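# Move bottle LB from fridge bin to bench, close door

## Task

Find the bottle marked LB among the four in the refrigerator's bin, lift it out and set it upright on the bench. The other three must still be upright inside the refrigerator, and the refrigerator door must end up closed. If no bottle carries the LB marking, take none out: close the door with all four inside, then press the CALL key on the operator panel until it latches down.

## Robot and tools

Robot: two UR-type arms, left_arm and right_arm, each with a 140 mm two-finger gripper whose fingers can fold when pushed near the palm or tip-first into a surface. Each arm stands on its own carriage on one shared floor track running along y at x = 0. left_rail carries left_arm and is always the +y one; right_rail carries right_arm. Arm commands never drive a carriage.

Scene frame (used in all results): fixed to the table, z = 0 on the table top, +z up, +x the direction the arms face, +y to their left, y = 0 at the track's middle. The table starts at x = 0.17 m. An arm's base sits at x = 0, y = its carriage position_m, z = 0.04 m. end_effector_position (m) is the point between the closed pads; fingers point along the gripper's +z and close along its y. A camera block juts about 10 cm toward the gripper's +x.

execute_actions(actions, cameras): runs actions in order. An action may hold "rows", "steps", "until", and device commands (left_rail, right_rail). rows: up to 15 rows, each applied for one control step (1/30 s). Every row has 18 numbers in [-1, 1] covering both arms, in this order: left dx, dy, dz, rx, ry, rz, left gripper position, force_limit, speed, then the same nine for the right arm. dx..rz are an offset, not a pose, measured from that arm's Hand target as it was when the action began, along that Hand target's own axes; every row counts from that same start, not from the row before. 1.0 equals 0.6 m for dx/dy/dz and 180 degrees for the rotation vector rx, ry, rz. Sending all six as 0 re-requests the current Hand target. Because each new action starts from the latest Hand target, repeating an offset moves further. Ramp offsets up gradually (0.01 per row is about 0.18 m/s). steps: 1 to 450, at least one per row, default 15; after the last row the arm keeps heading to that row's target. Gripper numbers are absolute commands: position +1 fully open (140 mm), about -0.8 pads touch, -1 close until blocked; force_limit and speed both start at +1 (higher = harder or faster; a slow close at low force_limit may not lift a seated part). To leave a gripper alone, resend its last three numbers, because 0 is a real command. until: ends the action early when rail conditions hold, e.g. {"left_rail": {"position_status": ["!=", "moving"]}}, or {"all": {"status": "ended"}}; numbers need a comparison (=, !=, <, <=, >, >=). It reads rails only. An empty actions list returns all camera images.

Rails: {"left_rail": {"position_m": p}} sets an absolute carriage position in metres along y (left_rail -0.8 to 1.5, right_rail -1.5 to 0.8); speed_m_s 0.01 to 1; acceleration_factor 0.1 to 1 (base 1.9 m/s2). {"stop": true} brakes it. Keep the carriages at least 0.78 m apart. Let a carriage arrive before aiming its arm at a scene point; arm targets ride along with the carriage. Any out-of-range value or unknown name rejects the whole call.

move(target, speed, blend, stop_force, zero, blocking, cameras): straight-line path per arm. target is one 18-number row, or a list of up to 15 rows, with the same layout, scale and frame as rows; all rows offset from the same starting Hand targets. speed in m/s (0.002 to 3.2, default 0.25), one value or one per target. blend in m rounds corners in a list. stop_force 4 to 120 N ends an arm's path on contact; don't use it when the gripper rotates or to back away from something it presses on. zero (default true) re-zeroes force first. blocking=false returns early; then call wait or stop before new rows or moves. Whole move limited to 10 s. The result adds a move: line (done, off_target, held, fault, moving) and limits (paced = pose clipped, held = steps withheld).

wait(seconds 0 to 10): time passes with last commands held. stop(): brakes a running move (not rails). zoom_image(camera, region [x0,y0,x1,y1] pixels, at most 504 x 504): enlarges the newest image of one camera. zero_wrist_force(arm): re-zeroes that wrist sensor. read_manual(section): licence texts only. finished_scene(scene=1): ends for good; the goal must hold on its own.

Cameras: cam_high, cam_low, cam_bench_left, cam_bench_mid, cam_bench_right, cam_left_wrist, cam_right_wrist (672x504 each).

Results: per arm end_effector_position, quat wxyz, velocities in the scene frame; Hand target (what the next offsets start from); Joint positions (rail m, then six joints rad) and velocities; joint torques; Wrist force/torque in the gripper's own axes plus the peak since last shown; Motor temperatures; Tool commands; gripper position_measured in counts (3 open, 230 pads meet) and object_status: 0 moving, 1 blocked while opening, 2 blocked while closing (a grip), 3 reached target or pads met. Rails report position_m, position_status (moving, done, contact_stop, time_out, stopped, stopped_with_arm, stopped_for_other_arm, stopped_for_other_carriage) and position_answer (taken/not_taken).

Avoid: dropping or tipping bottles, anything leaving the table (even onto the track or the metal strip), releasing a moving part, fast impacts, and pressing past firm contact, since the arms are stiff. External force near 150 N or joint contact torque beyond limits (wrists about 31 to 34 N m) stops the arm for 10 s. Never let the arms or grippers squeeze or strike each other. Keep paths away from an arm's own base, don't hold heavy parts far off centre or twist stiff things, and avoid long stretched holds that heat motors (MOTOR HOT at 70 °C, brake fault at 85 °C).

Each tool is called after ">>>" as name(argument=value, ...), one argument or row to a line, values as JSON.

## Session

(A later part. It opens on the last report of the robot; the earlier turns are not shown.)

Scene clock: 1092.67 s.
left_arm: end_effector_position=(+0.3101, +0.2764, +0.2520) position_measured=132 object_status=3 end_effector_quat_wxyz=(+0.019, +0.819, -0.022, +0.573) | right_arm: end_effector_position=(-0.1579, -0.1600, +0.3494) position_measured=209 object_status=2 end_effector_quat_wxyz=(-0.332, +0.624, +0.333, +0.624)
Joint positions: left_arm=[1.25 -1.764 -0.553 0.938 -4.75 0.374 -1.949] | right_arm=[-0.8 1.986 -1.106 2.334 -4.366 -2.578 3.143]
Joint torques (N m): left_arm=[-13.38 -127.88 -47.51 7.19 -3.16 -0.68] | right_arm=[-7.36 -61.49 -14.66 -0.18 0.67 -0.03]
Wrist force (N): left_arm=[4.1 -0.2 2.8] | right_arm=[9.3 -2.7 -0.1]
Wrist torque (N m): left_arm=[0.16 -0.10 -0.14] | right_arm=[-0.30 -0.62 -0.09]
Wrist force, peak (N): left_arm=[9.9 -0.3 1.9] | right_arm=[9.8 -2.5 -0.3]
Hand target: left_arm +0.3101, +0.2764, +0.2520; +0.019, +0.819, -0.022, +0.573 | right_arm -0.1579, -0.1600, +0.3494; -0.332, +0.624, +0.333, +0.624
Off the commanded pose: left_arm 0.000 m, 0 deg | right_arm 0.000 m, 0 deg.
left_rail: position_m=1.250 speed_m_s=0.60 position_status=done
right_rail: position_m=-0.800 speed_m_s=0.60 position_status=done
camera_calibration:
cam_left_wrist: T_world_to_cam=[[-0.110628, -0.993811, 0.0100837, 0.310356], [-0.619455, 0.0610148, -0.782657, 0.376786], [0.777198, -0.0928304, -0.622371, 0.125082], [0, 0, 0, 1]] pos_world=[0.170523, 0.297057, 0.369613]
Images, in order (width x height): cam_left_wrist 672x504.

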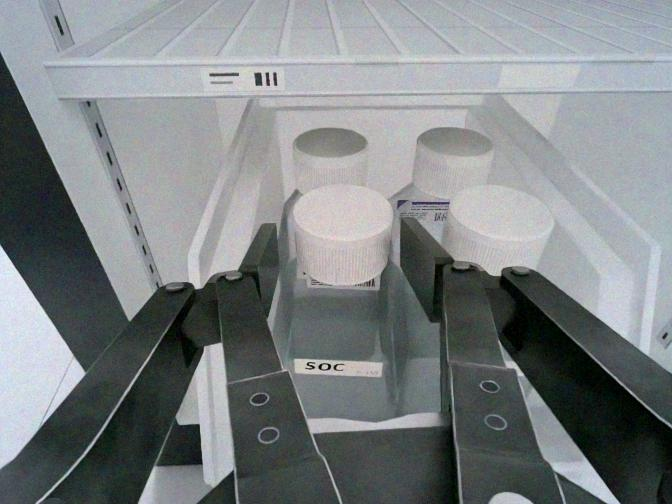

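>>> move(
  target=[0, 0, -0.125, 0, 0, 0, -0.03, 0, -1, 0, 0, 0, 0, 0, 0, -1, -0.05, -1],
  speed=0.06,
  stop_force=12,
  cameras=["cam_left_wrist"],
)

>>> zoom_image(
  camera="cam_left_wrist",
  region=[230, 130, 530, 400],
)

Scene clock: 1111.73 s.
left_arm: end_effector_position=(+0.2398, +0.2807, +0.2778) position_measured=132 object_status=3 end_effector_quat_wxyz=(+0.019, +0.819, -0.022, +0.573) | right_arm: end_effector_position=(-0.1579, -0.1600, +0.3494) position_measured=209 object_status=2 end_effector_quat_wxyz=(-0.332, +0.624, +0.333, +0.624)
Joint positions: left_arm=[1.25 -1.838 -0.576 0.969 -4.593 0.405 -2.127] | right_arm=[-0.8 1.986 -1.106 2.334 -4.366 -2.578 3.143]
Joint torques (N m): left_arm=[-13.24 -133.25 -31.68 10.35 0.54 -2.4] | right_arm=[-6.93 -61.25 -14.75 -0.18 0.33 0.28]
Wrist force (N): left_arm=[4.3 0.0 2.7] | right_arm=[9.0 -2.5 0.4]
Wrist torque (N m): left_arm=[0.24 -0.09 -0.07] | right_arm=[-0.26 -0.57 -0.09]
Wrist force, peak (N): left_arm=[4.6 0.2 3.7] | right_arm=[9.7 -2.7 0.5]
Hand target: left_arm +0.2398, +0.2807, +0.2778; +0.019, +0.819, -0.022, +0.573 | right_arm -0.1579, -0.1600, +0.3494; -0.332, +0.624, +0.333, +0.624
Off the commanded pose: left_arm 0.000 m, 0 deg | right_arm 0.000 m, 0 deg.
left_rail: position_m=1.250 speed_m_s=0.60 position_status=done
right_rail: position_m=-0.800 speed_m_s=0.60 position_status=done
move: done
camera_calibration:
cam_left_wrist: T_world_to_cam=[[-0.110628, -0.993811, 0.0100837, 0.306593], [-0.619455, 0.0610148, -0.782657, 0.353091], [0.777198, -0.0928304, -0.622371, 0.196114], [0, 0, 0, 1]] pos_world=[0.100223, 0.301357, 0.395313]
Images, in order (width x height): cam_left_wrist 672x504.

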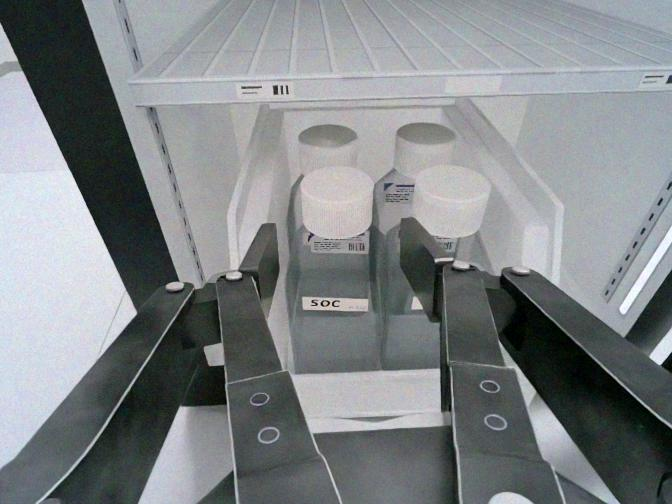

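Scaled by 1.680 from the camera's 672x504 image, which has a finer 960x720 frame.

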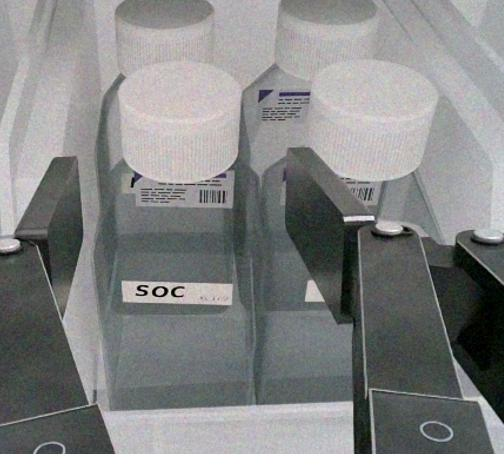

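>>> move(
  target=[-0.094, 0.1265, 0.0328, -0.0495, 0.1108, 0.0087, -0.03, 0, -1, 0, 0, 0, 0, 0, 0, -1, -0.05, -1],
  speed=0.08,
  cameras=["cam_left_wrist"],
)

>>> zoom_image(
  camera="cam_left_wrist",
  region=[240, 130, 480, 370],
)

Scene clock: 1128.43 s.
left_arm: end_effector_position=(+0.2347, +0.2044, +0.2184) position_measured=132 object_status=3 end_effector_quat_wxyz=(+0.081, +0.710, -0.077, +0.695) | right_arm: end_effector_position=(-0.1579, -0.1600, +0.3494) position_measured=209 object_status=2 end_effector_quat_wxyz=(-0.332, +0.624, +0.333, +0.624)
Joint positions: left_arm=[1.25 -1.85 -0.426 1.109 -4.184 0.059 -2.79] | right_arm=[-0.8 1.986 -1.106 2.334 -4.366 -2.578 3.143]
Joint torques (N m): left_arm=[13.6 -136.18 -28.29 7 1.39 -2.25] | right_arm=[-7.93 -61.04 -15.07 -0.09 -0.09 0.46]
Wrist force (N): left_arm=[5.0 -0.4 3.7] | right_arm=[9.2 -2.4 0.0]
Wrist torque (N m): left_arm=[0.21 -0.13 -0.07] | right_arm=[-0.22 -0.62 -0.09]
Wrist force, peak (N): left_arm=[5.3 -0.2 4.1] | right_arm=[9.8 -3.0 -0.2]
Hand target: left_arm +0.2345, +0.2045, +0.2186; +0.078, +0.704, -0.073, +0.702 | right_arm -0.1579, -0.1600, +0.3494; -0.332, +0.624, +0.333, +0.624
Off the commanded pose: left_arm 0.000 m, 1 deg | right_arm 0.000 m, 0 deg.
left_rail: position_m=1.250 speed_m_s=0.60 position_status=done
right_rail: position_m=-0.800 speed_m_s=0.60 position_status=done
move: done
camera_calibration:
cam_left_wrist: T_world_to_cam=[[-0.271698, -0.962352, -0.00770064, 0.266041], [-0.3212, 0.0982207, -0.941904, 0.265341], [0.907199, -0.25344, -0.335794, 0.0957438], [0, 0, 0, 1]] pos_world=[0.0706517, 0.254229, 0.284124]
Images, in order (width x height): cam_left_wrist 672x504.

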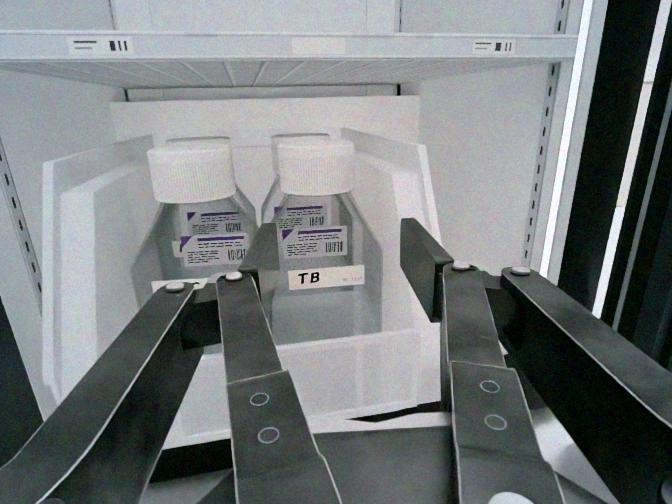

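Scaled by 2.100 from the camera's 672x504 image, which has a finer 960x720 frame.

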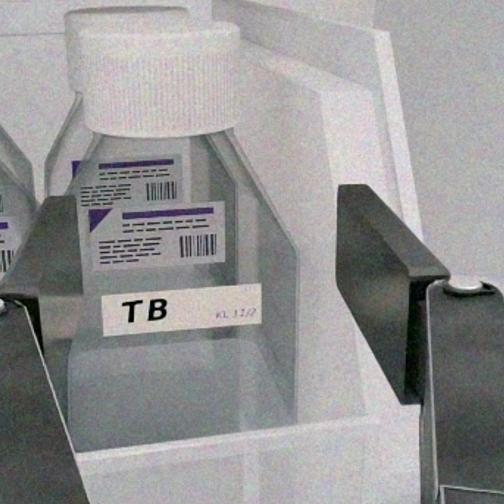

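>>> move(
  target=[-0.0083, -0.0631, -0.0237, -0.061, 0, 0, -0.03, 0, -1, 0, 0, 0, 0, 0, 0, -1, -0.05, -1],
  speed=0.08,
  cameras=["cam_left_wrist"],
)

>>> zoom_image(
  camera="cam_left_wrist",
  region=[220, 130, 460, 370],
)

Scene clock: 1139.70 s.
left_arm: end_effector_position=(+0.2286, +0.2446, +0.2131) position_measured=132 object_status=3 end_effector_quat_wxyz=(+0.145, +0.691, -0.139, +0.695) | right_arm: end_effector_position=(-0.1579, -0.1600, +0.3494) position_measured=209 object_status=2 end_effector_quat_wxyz=(-0.332, +0.624, +0.333, +0.624)
Joint positions: left_arm=[1.25 -1.868 -0.559 1.479 -4.129 -0.109 -3.081] | right_arm=[-0.8 1.986 -1.106 2.334 -4.366 -2.578 3.143]
Joint torques (N m): left_arm=[12.71 -125.57 -20.33 3.98 -3.42 -2.15] | right_arm=[-6.34 -60.83 -15.19 -0.02 -0.39 0.66]
Wrist force (N): left_arm=[4.2 -0.1 3.7] | right_arm=[9.2 -2.7 0.3]
Wrist torque (N m): left_arm=[0.30 0.06 -0.04] | right_arm=[-0.29 -0.62 -0.09]
Wrist force, peak (N): left_arm=[5.1 -0.4 4.2] | right_arm=[9.8 -3.0 0.1]
Hand target: left_arm +0.2286, +0.2445, +0.2133; +0.145, +0.693, -0.140, +0.692 | right_arm -0.1579, -0.1600, +0.3494; -0.332, +0.624, +0.333, +0.624
Off the commanded pose: left_arm 0.000 m, 0 deg | right_arm 0.000 m, 0 deg.
left_rail: position_m=1.250 speed_m_s=0.60 position_status=done
right_rail: position_m=-0.800 speed_m_s=0.60 position_status=done
move: done
camera_calibration:
cam_left_wrist: T_world_to_cam=[[-0.440654, -0.897634, -0.00886293, 0.326141], [-0.273803, 0.143801, -0.950975, 0.234433], [0.854902, -0.416624, -0.309141, 0.155899], [0, 0, 0, 1]] pos_world=[0.0746254, 0.323995, 0.274025]
Images, in order (width x height): cam_left_wrist 672x504.

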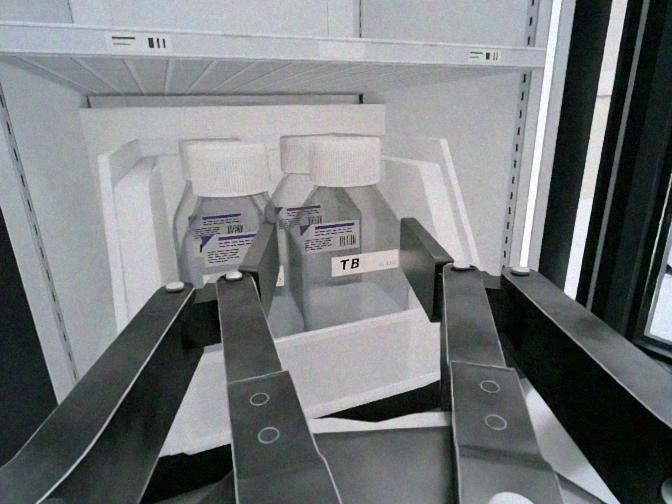

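Scaled by 2.100 from the camera's 672x504 image, which has a finer 960x720 frame.

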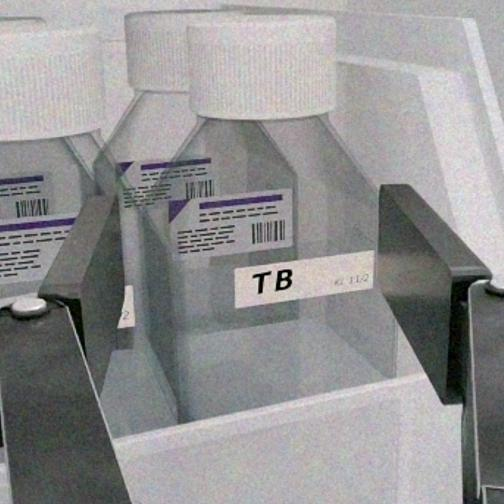

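>>> move(
  target=[0, -0.0559, -0.0538, -0.0722, 0, 0, -0.03, 0, -1, 0, 0, 0, 0, 0, 0, -1, -0.05, -1],
  speed=0.08,
  cameras=["cam_left_wrist"],
)

>>> zoom_image(
  camera="cam_left_wrist",
  region=[220, 130, 460, 370],
)

Scene clock: 1152.27 s.
left_arm: end_effector_position=(+0.2123, +0.2880, +0.2131) position_measured=132 object_status=3 end_effector_quat_wxyz=(+0.223, +0.672, -0.217, +0.672) | right_arm: end_effector_position=(-0.1579, -0.1600, +0.3494) position_measured=209 object_status=2 end_effector_quat_wxyz=(-0.332, +0.624, +0.333, +0.624)
Joint positions: left_arm=[1.25 -1.883 -0.668 1.761 -4.242 -0.321 -3.142] | right_arm=[-0.8 1.986 -1.106 2.334 -4.366 -2.578 3.143]
Joint torques (N m): left_arm=[-12.23 -114.46 -15.52 -4.14 -3.41 -1.96] | right_arm=[-7.45 -60.83 -14.93 0.01 -0.86 0.7]
Wrist force (N): left_arm=[4.1 0.3 3.6] | right_arm=[9.4 -2.6 0.1]
Wrist torque (N m): left_arm=[0.33 0.00 -0.01] | right_arm=[-0.26 -0.67 -0.08]
Wrist force, peak (N): left_arm=[4.5 -0.4 3.9] | right_arm=[9.8 -2.7 0.3]
Hand target: left_arm +0.2123, +0.2881, +0.2131; +0.223, +0.672, -0.218, +0.672 | right_arm -0.1579, -0.1600, +0.3494; -0.332, +0.624, +0.333, +0.624
Off the commanded pose: left_arm 0.000 m, 0 deg | right_arm 0.000 m, 0 deg.
left_rail: position_m=1.250 speed_m_s=0.60 position_status=done
right_rail: position_m=-0.800 speed_m_s=0.60 position_status=done
move: done
camera_calibration:
cam_left_wrist: T_world_to_cam=[[-0.631822, -0.775066, -0.00857257, 0.363095], [-0.238139, 0.204629, -0.94943, 0.198253], [0.737625, -0.597829, -0.313863, 0.265991], [0, 0, 0, 1]] pos_world=[0.0804213, 0.399871, 0.274825]
Images, in order (width x height): cam_left_wrist 672x504.

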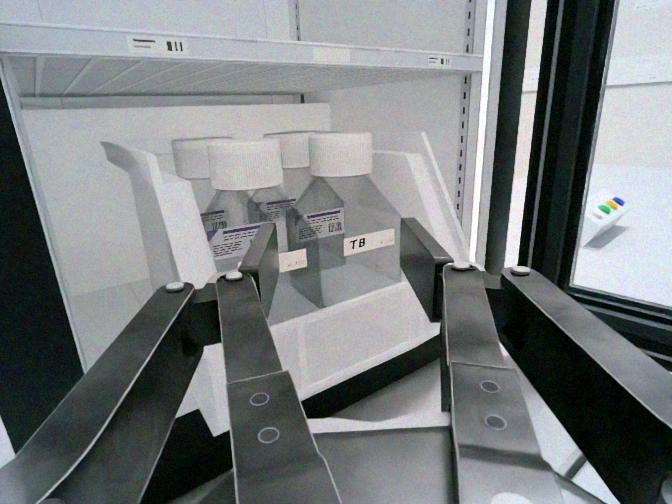

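Scaled by 2.100 from the camera's 672x504 image, which has a finer 960x720 frame.

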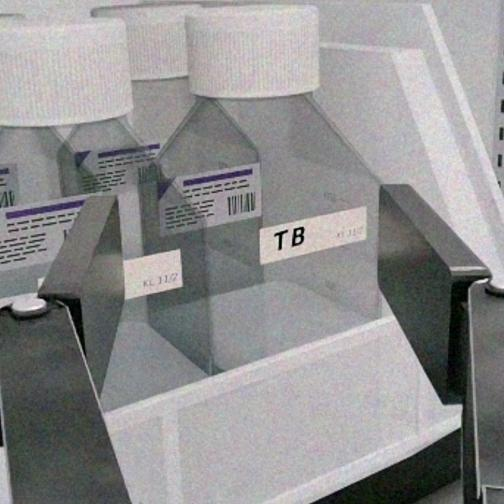

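>>> move(
  target=[0.1043, 0.0825, 0.1155, 0.1666, -0.1085, -0.0294, -0.1, 0, -1, 0, 0, 0, 0, 0, 0, -1, -0.05, -1],
  speed=0.1,
  cameras=["cam_left_wrist", "cam_bench_mid"],
)

Scene clock: 1176.83 s.
left_arm: end_effector_position=(+0.2390, +0.2076, +0.2762) position_measured=141 object_status=3 end_effector_quat_wxyz=(+0.033, +0.819, -0.041, +0.572) | right_arm: end_effector_position=(-0.1579, -0.1600, +0.3494) position_measured=209 object_status=2 end_effector_quat_wxyz=(-0.332, +0.624, +0.333, +0.624)
Joint positions: left_arm=[1.25 -1.822 -0.905 1.388 -1.68 -0.378 -5.12] | right_arm=[-0.8 1.986 -1.106 2.334 -4.366 -2.578 3.143]
Joint torques (N m): left_arm=[10.71 -87.06 -57.47 0.18 -0.23 -2.28] | right_arm=[-7.45 -60.78 -14.72 0.03 -1.15 1.13]
Wrist force (N): left_arm=[4.6 0.3 2.5] | right_arm=[9.5 -2.9 -0.1]
Wrist torque (N m): left_arm=[0.27 -0.19 0.05] | right_arm=[-0.34 -0.68 -0.09]
Wrist force, peak (N): left_arm=[5.6 0.7 2.7] | right_arm=[9.8 -2.7 0.2]
Hand target: left_arm +0.2390, +0.2076, +0.2762; +0.033, +0.819, -0.041, +0.572 | right_arm -0.1579, -0.1600, +0.3494; -0.332, +0.624, +0.333, +0.624
Off the commanded pose: left_arm 0.000 m, 0 deg | right_arm 0.000 m, 0 deg.
left_rail: position_m=1.250 speed_m_s=0.60 position_status=done
right_rail: position_m=-0.800 speed_m_s=0.60 position_status=done
move: done
camera_calibration:
cam_left_wrist: T_world_to_cam=[[-0.157148, -0.987521, 0.010293, 0.243696], [-0.615954, 0.0898613, -0.78264, 0.348991], [0.771949, -0.12933, -0.62239, 0.197764], [0, 0, 0, 1]] pos_world=[0.100595, 0.234871, 0.393712]
Images, in order (width x height): cam_bench_mid 672x504, cam_left_wrist 672x504.

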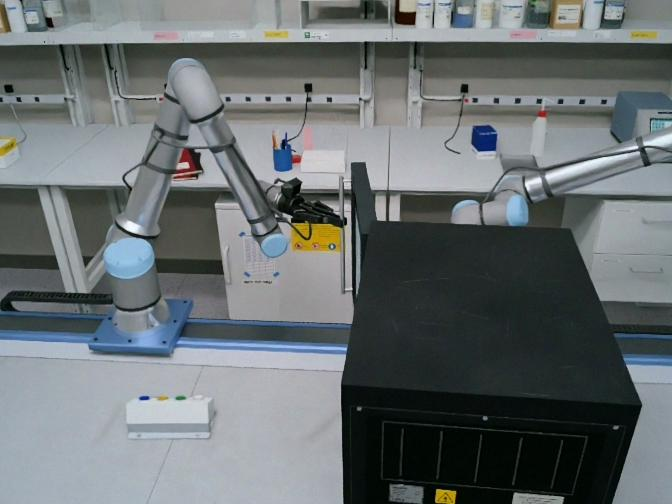

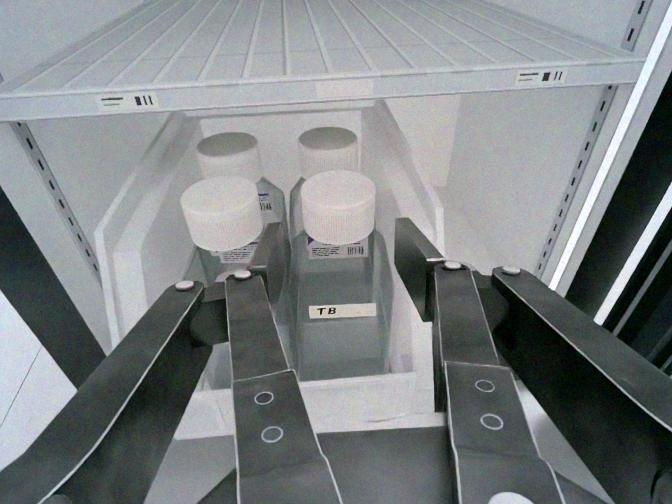

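>>> move(
  target=[0, 0, 0.125, 0, 0, 0, -0.1, 0, -1, 0, 0, 0, 0, 0, 0, -1, -0.05, -1],
  speed=0.05,
  stop_force=10,
  cameras=["cam_left_wrist"],
)

Scene clock: 1185.00 s.
left_arm: end_effector_position=(+0.3090, +0.2001, +0.2504) position_measured=141 object_status=3 end_effector_quat_wxyz=(+0.033, +0.819, -0.041, +0.572) | right_arm: end_effector_position=(-0.1579, -0.1600, +0.3494) position_measured=209 object_status=2 end_effector_quat_wxyz=(-0.332, +0.624, +0.333, +0.624)
Joint positions: left_arm=[1.25 -1.752 -0.869 1.417 -1.919 -0.358 -4.933] | right_arm=[-0.8 1.986 -1.106 2.334 -4.366 -2.578 3.143]
Joint torques (N m): left_arm=[13.41 -87.01 -37.52 -9.37 6.36 2.16] | right_arm=[-8.01 -59.07 -15.34 0.09 -1.25 1.05]
Wrist force (N): left_arm=[4.6 0.8 2.9] | right_arm=[9.5 -2.5 0.0]
Wrist torque (N m): left_arm=[0.36 -0.19 -0.10] | right_arm=[-0.24 -0.68 -0.09]
Wrist force, peak (N): left_arm=[4.9 1.0 3.4] | right_arm=[9.7 -2.8 0.2]
Hand target: left_arm +0.3090, +0.2001, +0.2504; +0.033, +0.819, -0.041, +0.572 | right_arm -0.1579, -0.1600, +0.3494; -0.332, +0.624, +0.333, +0.624
Off the commanded pose: left_arm 0.000 m, 0 deg | right_arm 0.000 m, 0 deg.
left_rail: position_m=1.250 speed_m_s=0.60 position_status=done
right_rail: position_m=-0.800 speed_m_s=0.60 position_status=done
move: done
camera_calibration:
cam_left_wrist: T_world_to_cam=[[-0.156999, -0.987545, 0.0102987, 0.247433], [-0.615928, 0.0897574, -0.782673, 0.372707], [0.772, -0.129222, -0.622348, 0.126701], [0, 0, 0, 1]] pos_world=[0.170594, 0.227271, 0.368012]
Images, in order (width x height): cam_left_wrist 672x504.

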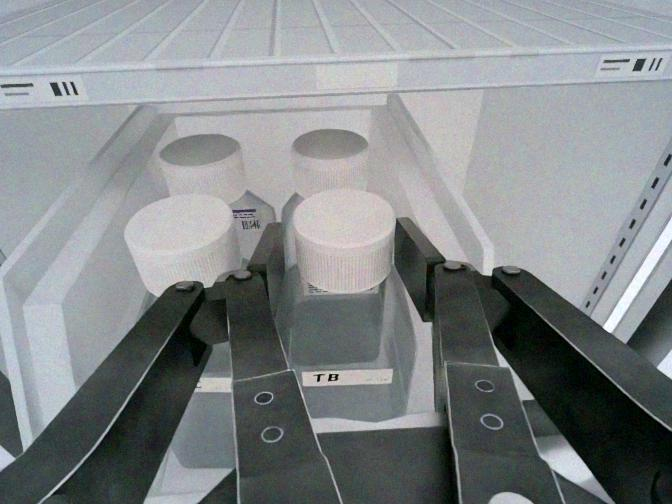

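>>> execute_actions(
  actions=[
    {"rows":[[0,0.0033,0,0,0,0,-0.1,0,-1,0,0,0,0,0,0,-1,-0.05,-1]],"steps":15},
    {"rows":[[0,0,0,0,0,0,-1,0,-1,0,0,0,0,0,0,-1,-0.05,-1]],"steps":70},
  ],
)

>>> move(
  target=[0.04385, 0, -0.01596, 0, 0, 0, -1, 0, -1, 0, 0, 0, 0, 0, 0, -1, -0.05, -1],
  speed=0.04,
  stop_force=15,
  cameras=["cam_left_wrist"],
)

>>> zoom_image(
  camera="cam_left_wrist",
  region=[240, 180, 440, 330],
)

Scene clock: 1191.70 s.
left_arm: end_effector_position=(+0.3088, +0.1981, +0.2504) position_measured=161 object_status=2 end_effector_quat_wxyz=(+0.033, +0.819, -0.041, +0.572) | right_arm: end_effector_position=(-0.1579, -0.1600, +0.3494) position_measured=209 object_status=2 end_effector_quat_wxyz=(-0.332, +0.624, +0.333, +0.624)
Joint positions: left_arm=[1.25 -1.752 -0.867 1.412 -1.917 -0.358 -4.932] | right_arm=[-0.8 1.986 -1.106 2.334 -4.366 -2.578 3.143]
Joint torques (N m): left_arm=[12.69 -90.07 -53.19 -2.99 3.52 -0.7] | right_arm=[-7.14 -60.68 -15.47 -0.03 -1.29 1.2]
Wrist force (N): left_arm=[5.1 0.2 1.5] | right_arm=[9.2 -2.6 0.5]
Wrist torque (N m): left_arm=[0.42 -0.26 0.03] | right_arm=[-0.32 -0.65 -0.08]
Wrist force, peak (N): left_arm=[6.3 -0.4 0.6] | right_arm=[9.8 -2.9 -0.1]
Hand target: left_arm +0.3088, +0.1981, +0.2504; +0.033, +0.819, -0.041, +0.572 | right_arm -0.1579, -0.1600, +0.3494; -0.332, +0.624, +0.333, +0.624
Off the commanded pose: left_arm 0.000 m, 0 deg | right_arm 0.000 m, 0 deg.
left_rail: position_m=1.250 speed_m_s=0.60 position_status=done
right_rail: position_m=-0.800 speed_m_s=0.60 position_status=done

Scene clock: 1193.47 s.
left_arm: end_effector_position=(+0.3089, +0.1983, +0.2784) position_measured=161 object_status=2 end_effector_quat_wxyz=(+0.033, +0.819, -0.041, +0.572) | right_arm: end_effector_position=(-0.1579, -0.1600, +0.3494) position_measured=209 object_status=2 end_effector_quat_wxyz=(-0.332, +0.624, +0.333, +0.624)
Joint positions: left_arm=[1.25 -1.752 -0.89 1.398 -1.879 -0.358 -4.932] | right_arm=[-0.8 1.986 -1.106 2.334 -4.366 -2.578 3.143]
Joint torques (N m): left_arm=[5.44 -124.24 -59.93 -0.45 3.71 -1.27] | right_arm=[-7.7 -59.96 -15.25 0.05 -1.04 1.28]
Wrist force (N): left_arm=[1.0 0.4 3.9] | right_arm=[9.5 -2.9 0.0]
Wrist torque (N m): left_arm=[0.28 -0.23 -0.10] | right_arm=[-0.32 -0.58 -0.09]
Wrist force, peak (N): left_arm=[4.9 0.6 1.7] | right_arm=[10.0 -2.8 0.3]
Hand target: left_arm +0.3089, +0.1983, +0.2784; +0.033, +0.819, -0.041, +0.572 | right_arm -0.1579, -0.1600, +0.3494; -0.332, +0.624, +0.333, +0.624
Off the commanded pose: left_arm 0.000 m, 0 deg | right_arm 0.000 m, 0 deg.
left_rail: position_m=1.250 speed_m_s=0.60 position_status=done
right_rail: position_m=-0.800 speed_m_s=0.60 position_status=done
move: done
camera_calibration:
cam_left_wrist: T_world_to_cam=[[-0.156999, -0.987545, 0.0102987, 0.245351], [-0.615928, 0.0897574, -0.782673, 0.394722], [0.772, -0.129222, -0.622348, 0.143972], [0, 0, 0, 1]] pos_world=[0.170494, 0.225471, 0.396012]
Images, in order (width x height): cam_left_wrist 672x504.

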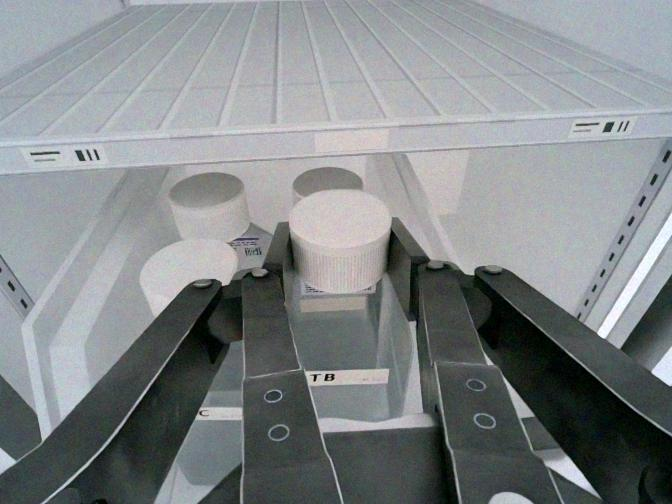

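Scaled by 2.520 from the camera's 672x504 image, which has a finer 960x720 frame.

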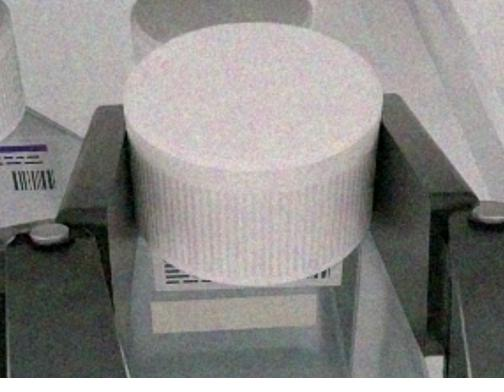

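>>> zoom_image(
  camera="cam_left_wrist",
  region=[285, 270, 385, 330],
)

Scaled by 5.040 from the camera's 672x504 image, which has a finer 960x720 frame.

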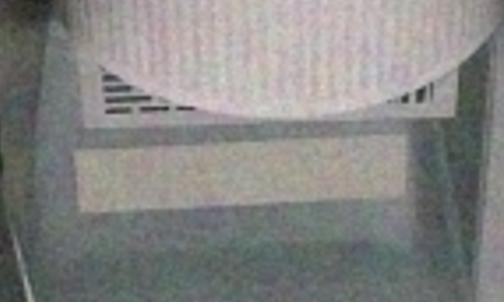

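>>> move(
  target=[-0.0199, 0.0045, -0.0547, 0, 0, 0, -1, 0, -1, 0, 0, 0, 0, 0, 0, -1, -0.05, -1],
  speed=0.04,
  stop_force=12,
)

>>> move(
  target=[0.1034, 0, -0.0376, 0, 0, 0, -1, 0, -1, 0, 0, 0, 0, 0, 0, -1, -0.05, -1],
  speed=0.06,
  stop_force=12,
  cameras=["cam_left_wrist"],
)

Scene clock: 1249.43 s.
left_arm: end_effector_position=(+0.2738, +0.1993, +0.2785) position_measured=161 object_status=2 end_effector_quat_wxyz=(+0.033, +0.819, -0.041, +0.572) | right_arm: end_effector_position=(-0.1579, -0.1600, +0.3494) position_measured=209 object_status=2 end_effector_quat_wxyz=(-0.332, +0.624, +0.333, +0.624)
Joint positions: left_arm=[1.25 -1.786 -0.895 1.385 -1.774 -0.366 -5.027] | right_arm=[-0.8 1.986 -1.106 2.334 -4.366 -2.578 3.143]
Joint torques (N m): left_arm=[-13.46 -93.63 -60.2 -0.35 0.28 -2.37] | right_arm=[-6.9 -59.88 -15.43 0.25 -0.7 1.31]
Wrist force (N): left_arm=[1.0 0.7 4.0] | right_arm=[9.7 -2.8 -0.2]
Wrist torque (N m): left_arm=[0.34 -0.22 0.04] | right_arm=[-0.32 -0.62 -0.09]
Wrist force, peak (N): left_arm=[1.7 0.7 4.8] | right_arm=[10.6 -2.8 0.0]
Hand target: left_arm +0.2738, +0.1993, +0.2785; +0.033, +0.819, -0.041, +0.572 | right_arm -0.1579, -0.1600, +0.3494; -0.332, +0.624, +0.333, +0.624
Off the commanded pose: left_arm 0.000 m, 0 deg | right_arm 0.000 m, 0 deg.
left_rail: position_m=1.250 speed_m_s=0.60 position_status=done
right_rail: position_m=-0.800 speed_m_s=0.60 position_status=done
move: done

Scene clock: 1251.63 s.
left_arm: end_effector_position=(+0.2740, +0.1997, +0.3445) position_measured=161 object_status=2 end_effector_quat_wxyz=(+0.033, +0.819, -0.041, +0.572) | right_arm: end_effector_position=(-0.1579, -0.1600, +0.3494) position_measured=209 object_status=2 end_effector_quat_wxyz=(-0.332, +0.624, +0.333, +0.624)
Joint positions: left_arm=[1.25 -1.786 -0.943 1.34 -1.681 -0.366 -5.027] | right_arm=[-0.8 1.986 -1.106 2.334 -4.366 -2.578 3.143]
Joint torques (N m): left_arm=[11.77 -122.39 -62.39 -0.74 5.35 -1.55] | right_arm=[-7.8 -60.2 -15.47 0.23 -0.59 1.43]
Wrist force (N): left_arm=[0.9 0.6 3.6] | right_arm=[9.6 -2.9 0.0]
Wrist torque (N m): left_arm=[0.27 -0.20 0.06] | right_arm=[-0.33 -0.60 -0.08]
Wrist force, peak (N): left_arm=[-0.5 0.5 4.7] | right_arm=[10.0 -2.7 -0.4]
Hand target: left_arm +0.2740, +0.1997, +0.3445; +0.033, +0.819, -0.041, +0.572 | right_arm -0.1579, -0.1600, +0.3494; -0.332, +0.624, +0.333, +0.624
Off the commanded pose: left_arm 0.000 m, 0 deg | right_arm 0.000 m, 0 deg.
left_rail: position_m=1.250 speed_m_s=0.60 position_status=done
right_rail: position_m=-0.800 speed_m_s=0.60 position_status=done
move: done
camera_calibration:
cam_left_wrist: T_world_to_cam=[[-0.156999, -0.987545, 0.0102987, 0.240673], [-0.615928, 0.0897574, -0.782673, 0.424826], [0.772, -0.129222, -0.622348, 0.212245], [0, 0, 0, 1]] pos_world=[0.135594, 0.226971, 0.462112]
Images, in order (width x height): cam_left_wrist 672x504.

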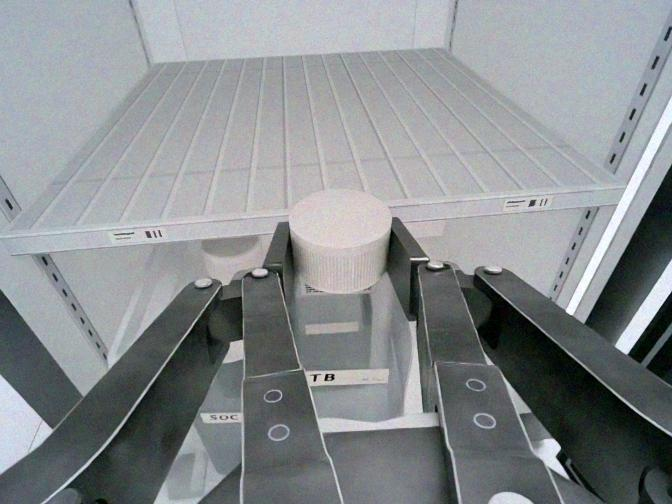

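>>> move(
  target=[
    [-0.057, 0.0091, -0.1566, 0, 0, 0, -1, 0, -1, 0, 0, 0, 0, 0, 0, -1, -0.05, -1],
    [-0.0805, -0.6456, -0.2213, 0, 0, 0, -1, 0, -1, 0, 0, 0, 0, 0, 0, -1, -0.05, -1],
    [-0.171, -0.704, -0.0095, 0, 0, 0, -1, 0, -1, 0, 0, 0, 0, 0, 0, -1, -0.05, -1],
  ],
  blend=[0.03, 0.05, 0],
  speed=[0.1, 0.15, 0.12],
  cameras=["cam_left_wrist", "cam_bench_left"],
)

Scene clock: 1278.83 s.
left_arm: end_effector_position=(+0.2776, +0.6234, +0.2470) position_measured=161 object_status=2 end_effector_quat_wxyz=(+0.033, +0.819, -0.041, +0.572) | right_arm: end_effector_position=(-0.1579, -0.1600, +0.3494) position_measured=209 object_status=2 end_effector_quat_wxyz=(-0.332, +0.624, +0.333, +0.624)
Joint positions: left_arm=[1.25 -1.937 -1.474 2.244 -1.73 -0.432 -5.377] | right_arm=[-0.8 1.986 -1.106 2.334 -4.366 -2.578 3.143]
Joint torques (N m): left_arm=[12.3 -30.69 -31.78 -6.77 6.94 1.88] | right_arm=[-6.49 -60.12 -16.26 0.31 0.16 1.72]
Wrist force (N): left_arm=[0.9 0.6 3.3] | right_arm=[10.0 -2.7 -0.1]
Wrist torque (N m): left_arm=[0.28 -0.23 -0.09] | right_arm=[-0.29 -0.69 -0.08]
Wrist force, peak (N): left_arm=[1.6 0.1 5.9] | right_arm=[10.2 -2.6 -0.3]
Hand target: left_arm +0.2776, +0.6234, +0.2470; +0.033, +0.819, -0.041, +0.572 | right_arm -0.1579, -0.1600, +0.3494; -0.332, +0.624, +0.333, +0.624
Off the commanded pose: left_arm 0.000 m, 0 deg | right_arm 0.000 m, 0 deg.
left_rail: position_m=1.250 speed_m_s=0.60 position_status=done
right_rail: position_m=-0.800 speed_m_s=0.60 position_status=done
move: done
camera_calibration:
cam_left_wrist: T_world_to_cam=[[-0.156862, -0.987567, 0.010313, 0.660556], [-0.615889, 0.0896524, -0.782715, 0.31279], [0.772059, -0.12913, -0.622294, 0.203438], [0, 0, 0, 1]] pos_world=[0.139194, 0.650571, 0.364612]
Images, in order (width x height): cam_bench_left 672x504, cam_left_wrist 672x504.

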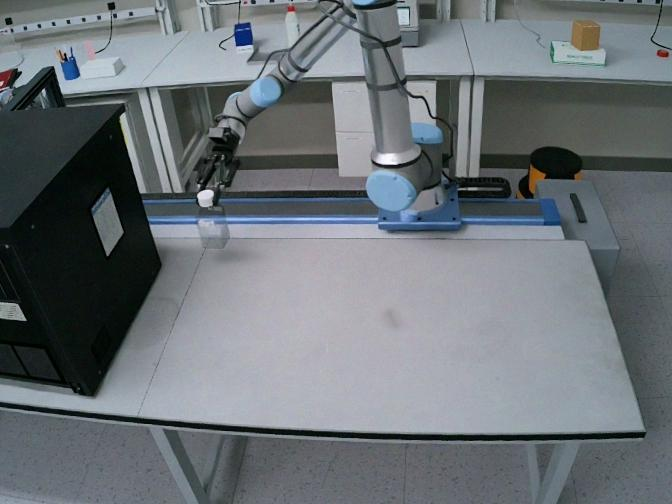

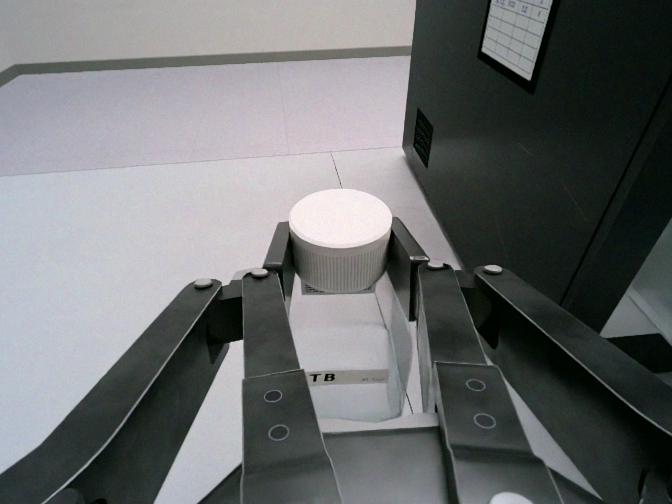

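>>> move(
  target=[-0.1253, 0, 0.0456, 0, 0, 0, -1, 0, -1, 0, 0, 0, 0, 0, 0, -1, -0.05, -1],
  speed=0.08,
  stop_force=12,
)

>>> move(
  target=[-0.047, 0, 0.0171, 0, 0, 0, -1, 0, -1, 0, 0, 0, 0, 0, 0, -1, -0.05, -1],
  speed=0.02,
  stop_force=5,
  cameras=["cam_left_wrist"],
)

Scene clock: 1285.43 s.
left_arm: end_effector_position=(+0.2774, +0.6228, +0.1670) position_measured=161 object_status=2 end_effector_quat_wxyz=(+0.033, +0.819, -0.041, +0.572) | right_arm: end_effector_position=(-0.1579, -0.1600, +0.3494) position_measured=209 object_status=2 end_effector_quat_wxyz=(-0.332, +0.624, +0.333, +0.624)
Joint positions: left_arm=[1.25 -1.937 -1.344 2.294 -1.911 -0.432 -5.376] | right_arm=[-0.8 1.986 -1.106 2.334 -4.366 -2.578 3.143]
Joint torques (N m): left_arm=[12.27 -36.72 -23.97 -7.28 7.08 2.59] | right_arm=[-7.23 -59.36 -15.82 0.39 0.53 1.67]
Wrist force (N): left_arm=[1.1 0.4 3.6] | right_arm=[9.9 -2.7 -0.3]
Wrist torque (N m): left_arm=[0.26 -0.32 -0.07] | right_arm=[-0.28 -0.67 -0.09]
Wrist force, peak (N): left_arm=[0.1 0.6 4.2] | right_arm=[10.2 -2.6 0.2]
Hand target: left_arm +0.2774, +0.6228, +0.1670; +0.033, +0.819, -0.041, +0.572 | right_arm -0.1579, -0.1600, +0.3494; -0.332, +0.624, +0.333, +0.624
Off the commanded pose: left_arm 0.000 m, 0 deg | right_arm 0.000 m, 0 deg.
left_rail: position_m=1.250 speed_m_s=0.60 position_status=done
right_rail: position_m=-0.800 speed_m_s=0.60 position_status=done
move: done

Scene clock: 1286.83 s.
left_arm: end_effector_position=(+0.2774, +0.6228, +0.1644) position_measured=161 object_status=2 end_effector_quat_wxyz=(+0.033, +0.819, -0.041, +0.572) | right_arm: end_effector_position=(-0.1579, -0.1600, +0.3494) position_measured=209 object_status=2 end_effector_quat_wxyz=(-0.332, +0.624, +0.333, +0.624)
Joint positions: left_arm=[1.25 -1.936 -1.339 2.296 -1.917 -0.432 -5.376] | right_arm=[-0.8 1.986 -1.106 2.334 -4.366 -2.578 3.143]
Joint torques (N m): left_arm=[13.24 -68.81 -42.43 0.69 0.8 2.23] | right_arm=[-6.74 -59.43 -15.87 0.34 0.52 1.92]
Wrist force (N): left_arm=[2.0 0.5 2.8] | right_arm=[10.1 -2.6 0.1]
Wrist torque (N m): left_arm=[0.31 -0.30 -0.03] | right_arm=[-0.27 -0.70 -0.09]
Wrist force, peak (N): left_arm=[15.0 -0.5 -1.3] | right_arm=[10.1 -2.8 -0.1]
Hand target: left_arm +0.2774, +0.6228, +0.1644; +0.033, +0.819, -0.041, +0.572 (not the last commanded pose) | right_arm -0.1579, -0.1600, +0.3494; -0.332, +0.624, +0.333, +0.624
Off the commanded pose: left_arm 0.027 m, 0 deg | right_arm 0.000 m, 0 deg.
left_rail: position_m=1.250 speed_m_s=0.60 position_status=done
right_rail: position_m=-0.800 speed_m_s=0.60 position_status=done
move: contact (left_arm)
camera_calibration:
cam_left_wrist: T_world_to_cam=[[-0.156984, -0.987549, 0.0101598, 0.660833], [-0.61592, 0.0898569, -0.782667, 0.247927], [0.772009, -0.129124, -0.622357, 0.152135], [0, 0, 0, 1]] pos_world=[0.138994, 0.649971, 0.282012]
Images, in order (width x height): cam_left_wrist 672x504.

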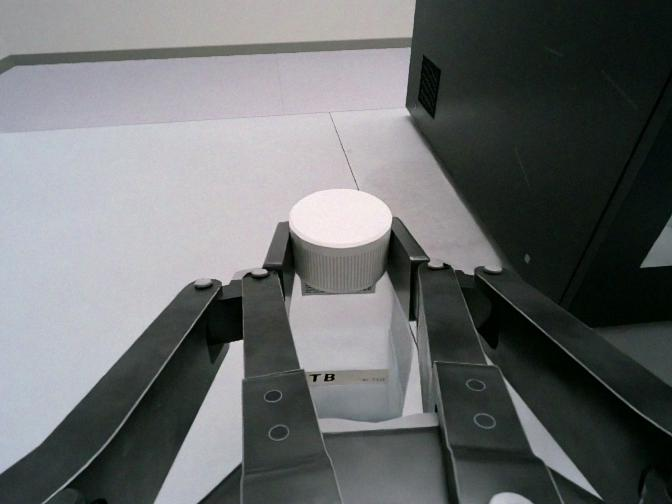

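>>> move(
  target=[-0.0047, 0, 0.0017, 0, 0, 0, -1, 0, -1, 0, 0, 0, 0, 0, 0, -1, -0.05, -1],
  speed=0.005,
  stop_force=4,
)

>>> execute_actions(
  actions=[
    {"rows":[[0,0,0,0,0,0,-0.1,0,-1,0,0,0,0,0,0,-1,-0.05,-1]],"steps":40},
  ],
  cameras=["cam_left_wrist"],
)

Scene clock: 1292.20 s.
left_arm: end_effector_position=(+0.2774, +0.6227, +0.1643) position_measured=161 object_status=2 end_effector_quat_wxyz=(+0.033, +0.819, -0.041, +0.572) | right_arm: end_effector_position=(-0.1579, -0.1600, +0.3494) position_measured=209 object_status=2 end_effector_quat_wxyz=(-0.332, +0.624, +0.333, +0.624)
Joint positions: left_arm=[1.25 -1.936 -1.339 2.296 -1.917 -0.432 -5.376] | right_arm=[-0.8 1.986 -1.106 2.334 -4.366 -2.578 3.143]
Joint torques (N m): left_arm=[10.28 -68.2 -25.7 -0.54 -0.96 1.58] | right_arm=[-6.53 -59.04 -16.17 0.34 0.93 2.04]
Wrist force (N): left_arm=[4.9 0.7 2.4] | right_arm=[9.6 -2.5 -0.1]
Wrist torque (N m): left_arm=[0.27 -0.36 -0.02] | right_arm=[-0.25 -0.59 -0.09]
Wrist force, peak (N): left_arm=[8.3 1.3 1.9] | right_arm=[10.2 -2.5 -0.2]
Hand target: left_arm +0.2774, +0.6227, +0.1643; +0.033, +0.819, -0.041, +0.572 (not the last commanded pose) | right_arm -0.1579, -0.1600, +0.3494; -0.332, +0.624, +0.333, +0.624
Off the commanded pose: left_arm 0.003 m, 0 deg | right_arm 0.000 m, 0 deg.
left_rail: position_m=1.250 speed_m_s=0.60 position_status=done
right_rail: position_m=-0.800 speed_m_s=0.60 position_status=done
move: contact (left_arm)

Scene clock: 1293.73 s.
left_arm: end_effector_position=(+0.2774, +0.6227, +0.1643) position_measured=141 object_status=3 end_effector_quat_wxyz=(+0.033, +0.819, -0.041, +0.572) | right_arm: end_effector_position=(-0.1579, -0.1600, +0.3494) position_measured=209 object_status=2 end_effector_quat_wxyz=(-0.332, +0.624, +0.333, +0.624)
Joint positions: left_arm=[1.25 -1.936 -1.339 2.296 -1.917 -0.432 -5.376] | right_arm=[-0.8 1.986 -1.106 2.334 -4.366 -2.578 3.143]
Joint torques (N m): left_arm=[11.22 -68.6 -24.01 -0.28 0.94 1.34] | right_arm=[-6.84 -58.41 -16.42 0.25 0.95 1.94]
Wrist force (N): left_arm=[4.1 0.5 2.2] | right_arm=[9.8 -2.7 0.0]
Wrist torque (N m): left_arm=[0.29 -0.17 -0.08] | right_arm=[-0.29 -0.63 -0.09]
Wrist force, peak (N): left_arm=[4.8 0.5 2.5] | right_arm=[10.0 -3.0 -0.3]
Hand target: left_arm +0.2774, +0.6227, +0.1643; +0.033, +0.819, -0.041, +0.572 | right_arm -0.1579, -0.1600, +0.3494; -0.332, +0.624, +0.333, +0.624
Off the commanded pose: left_arm 0.000 m, 0 deg | right_arm 0.000 m, 0 deg.
left_rail: position_m=1.250 speed_m_s=0.60 position_status=done
right_rail: position_m=-0.800 speed_m_s=0.60 position_status=done
camera_calibration:
cam_left_wrist: T_world_to_cam=[[-0.156999, -0.987545, 0.0102987, 0.660795], [-0.615928, 0.0897574, -0.782673, 0.247837], [0.772, -0.129222, -0.622348, 0.152072], [0, 0, 0, 1]] pos_world=[0.138994, 0.649971, 0.281812]
Images, in order (width x height): cam_left_wrist 672x504.

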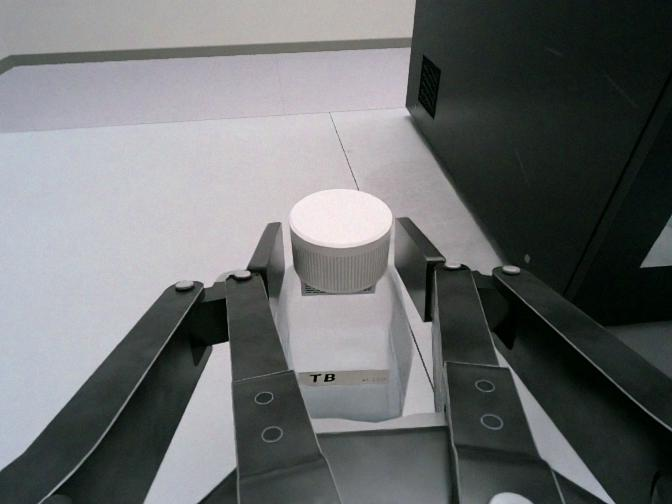

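>>> move(
  target=[
    [0, 0, -0.1333, 0, 0, 0, -0.1, 0, -1, 0, 0, 0, 0, 0, 0, -1, -0.05, -1],
    [0.1773, 0.1375, -0.2228, 0, 0, 0, -0.1, 0, -1, 0, 0, 0, 0, 0, 0, -1, -0.05, -1],
    [0.2065, 0.6312, -0.1425, 0, 0, 0, -0.1, 0, -1, 0, 0, 0, 0, 0, 0, -1, -0.05, -1],
    [0.1773, 0.6953, -0.0555, 0, 0, 0, -0.1, 0, -1, 0, 0, 0, 0, 0, 0, -1, -0.05, -1],
  ],
  blend=[0.02, 0.04, 0.03, 0],
  speed=[0.08, 0.15, 0.2, 0.12],
  cameras=["cam_left_wrist"],
)

>>> zoom_image(
  camera="cam_left_wrist",
  region=[240, 150, 440, 300],
)

Scene clock: 1304.67 s.
left_arm: end_effector_position=(+0.2392, +0.2081, +0.2787) position_measured=141 object_status=3 end_effector_quat_wxyz=(+0.033, +0.819, -0.041, +0.572) | right_arm: end_effector_position=(-0.1579, -0.1600, +0.3494) position_measured=209 object_status=2 end_effector_quat_wxyz=(-0.332, +0.624, +0.333, +0.624)
Joint positions: left_arm=[1.25 -1.822 -0.908 1.388 -1.677 -0.378 -5.12] | right_arm=[-0.8 1.986 -1.106 2.334 -4.366 -2.578 3.143]
Joint torques (N m): left_arm=[12.25 -87.13 -58.75 -8.4 6.64 1.71] | right_arm=[-5.87 -59.32 -16.81 0.23 1.48 2.1]
Wrist force (N): left_arm=[4.5 0.3 2.7] | right_arm=[9.4 -2.6 -0.1]
Wrist torque (N m): left_arm=[0.26 -0.17 -0.09] | right_arm=[-0.28 -0.56 -0.08]
Wrist force, peak (N): left_arm=[5.3 -0.2 2.5] | right_arm=[10.2 -3.0 -0.2]
Hand target: left_arm +0.2392, +0.2081, +0.2787; +0.033, +0.819, -0.041, +0.572 | right_arm -0.1579, -0.1600, +0.3494; -0.332, +0.624, +0.333, +0.624
Off the commanded pose: left_arm 0.000 m, 0 deg | right_arm 0.000 m, 0 deg.
left_rail: position_m=1.250 speed_m_s=0.60 position_status=done
right_rail: position_m=-0.800 speed_m_s=0.60 position_status=done
move: done
camera_calibration:
cam_left_wrist: T_world_to_cam=[[-0.156862, -0.987567, 0.010313, 0.244168], [-0.615889, 0.0896524, -0.782715, 0.351176], [0.772059, -0.12913, -0.622294, 0.199197], [0, 0, 0, 1]] pos_world=[0.100794, 0.235371, 0.396312]
Images, in order (width x height): cam_left_wrist 672x504.

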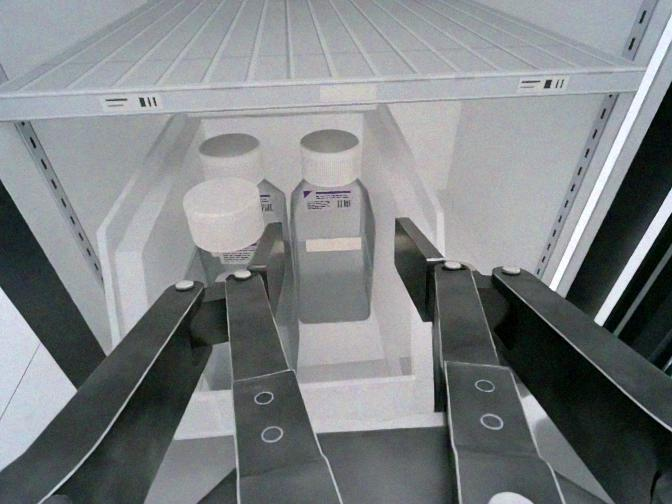

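Scaled by 2.520 from the camera's 672x504 image, which has a finer 960x720 frame.

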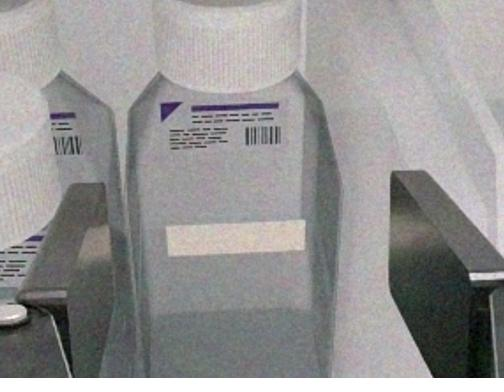

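>>> move(
  target=[0.0138, 0.062, 0.0413, 0.0797, 0.0331, -0.0244, -0.11, 0, -1, 0, 0, 0, 0, 0, 0, -1, -0.05, -1],
  speed=0.08,
  cameras=["cam_left_wrist"],
)

Scene clock: 1380.63 s.
left_arm: end_effector_position=(+0.2613, +0.1684, +0.2782) position_measured=143 object_status=3 end_effector_quat_wxyz=(-0.046, +0.787, +0.064, +0.613) | right_arm: end_effector_position=(-0.1579, -0.1600, +0.3494) position_measured=209 object_status=2 end_effector_quat_wxyz=(-0.332, +0.624, +0.333, +0.624)
Joint positions: left_arm=[1.25 -1.782 -0.633 0.851 -0.833 -0.439 -5.721] | right_arm=[-0.8 1.986 -1.106 2.334 -4.366 -2.578 3.143]
Joint torques (N m): left_arm=[12.78 -106.18 -61.28 1.5 -0.79 -2.37] | right_arm=[-6.83 -58.23 -16.64 0.57 1.69 2.39]
Wrist force (N): left_arm=[3.6 -0.9 1.0] | right_arm=[9.6 -2.0 0.3]
Wrist torque (N m): left_arm=[0.23 -0.03 0.00] | right_arm=[-0.22 -0.61 -0.09]
Wrist force, peak (N): left_arm=[5.1 0.2 2.9] | right_arm=[10.1 -2.6 -0.1]
Hand target: left_arm +0.2613, +0.1684, +0.2782; -0.046, +0.786, +0.064, +0.613 | right_arm -0.1579, -0.1600, +0.3494; -0.332, +0.624, +0.333, +0.624
Off the commanded pose: left_arm 0.000 m, 0 deg | right_arm 0.000 m, 0 deg.
left_rail: position_m=1.250 speed_m_s=0.60 position_status=done
right_rail: position_m=-0.800 speed_m_s=0.60 position_status=done
move: done
camera_calibration:
cam_left_wrist: T_world_to_cam=[[0.103671, -0.994603, 0.00427458, 0.143103], [-0.535783, -0.0594662, -0.842259, 0.388671], [0.837967, 0.0850272, -0.539056, 0.1002], [0, 0, 0, 1]] pos_world=[0.109443, 0.156924, 0.380764]
Images, in order (width x height): cam_left_wrist 672x504.

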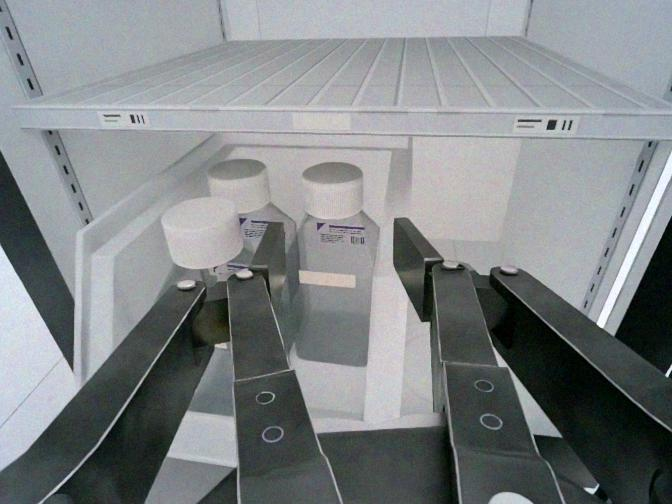

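>>> move(
  target=[
    [0,0,0.12,0,0,0,-0.11,0,-1,0,0,0,0,0,0,-1,-0.05,-1],
  ],
  speed=0.06,
  stop_force=10,
  cameras=["cam_left_wrist"],
)

Scene clock: 1397.73 s.
left_arm: end_effector_position=(+0.3303, +0.1792, +0.2606) position_measured=143 object_status=3 end_effector_quat_wxyz=(-0.046, +0.786, +0.064, +0.613) | right_arm: end_effector_position=(-0.1579, -0.1600, +0.3494) position_measured=209 object_status=2 end_effector_quat_wxyz=(-0.332, +0.624, +0.333, +0.624)
Joint positions: left_arm=[1.25 -1.723 -0.662 0.948 -0.982 -0.393 -5.633] | right_arm=[-0.8 1.986 -1.106 2.334 -4.366 -2.578 3.143]
Joint torques (N m): left_arm=[18.07 -108.92 -25.14 -4.89 -0.24 3.34] | right_arm=[-7.24 -57.35 -16.58 0.5 1.2 2.4]
Wrist force (N): left_arm=[26.5 1.7 -7.7] | right_arm=[7.3 -2.1 0.9]
Wrist torque (N m): left_arm=[-0.42 0.06 -0.97] | right_arm=[-0.35 -0.57 -0.08]
Wrist force, peak (N): left_arm=[27.5 1.3 -8.4] | right_arm=[10.2 -2.3 0.3]
Hand target: left_arm +0.3303, +0.1792, +0.2606; -0.046, +0.786, +0.064, +0.613 | right_arm -0.1579, -0.1600, +0.3494; -0.332, +0.624, +0.333, +0.624
Off the commanded pose: left_arm 0.000 m, 0 deg | right_arm 0.000 m, 0 deg.
left_rail: position_m=1.250 speed_m_s=0.60 position_status=done
right_rail: position_m=-0.800 speed_m_s=0.60 position_status=done
move: done
camera_calibration:
cam_left_wrist: T_world_to_cam=[[0.103896, -0.994579, 0.00425875, 0.146738], [-0.53569, -0.0595663, -0.842311, 0.411424], [0.837999, 0.0852316, -0.538975, 0.0319897], [0, 0, 0, 1]] pos_world=[0.178343, 0.167723, 0.363164]
Images, in order (width x height): cam_left_wrist 672x504.

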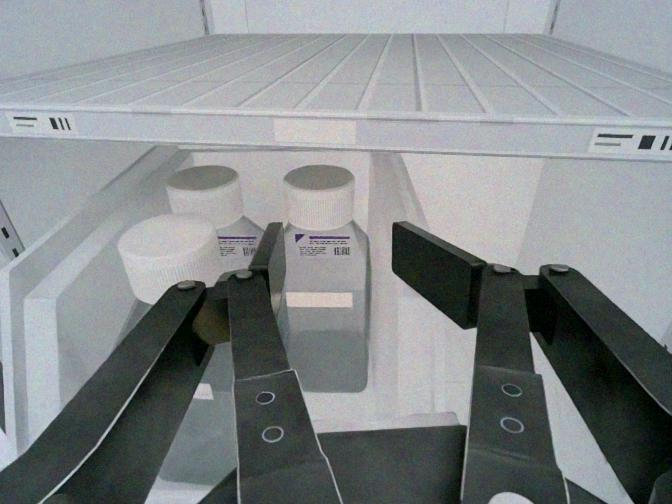

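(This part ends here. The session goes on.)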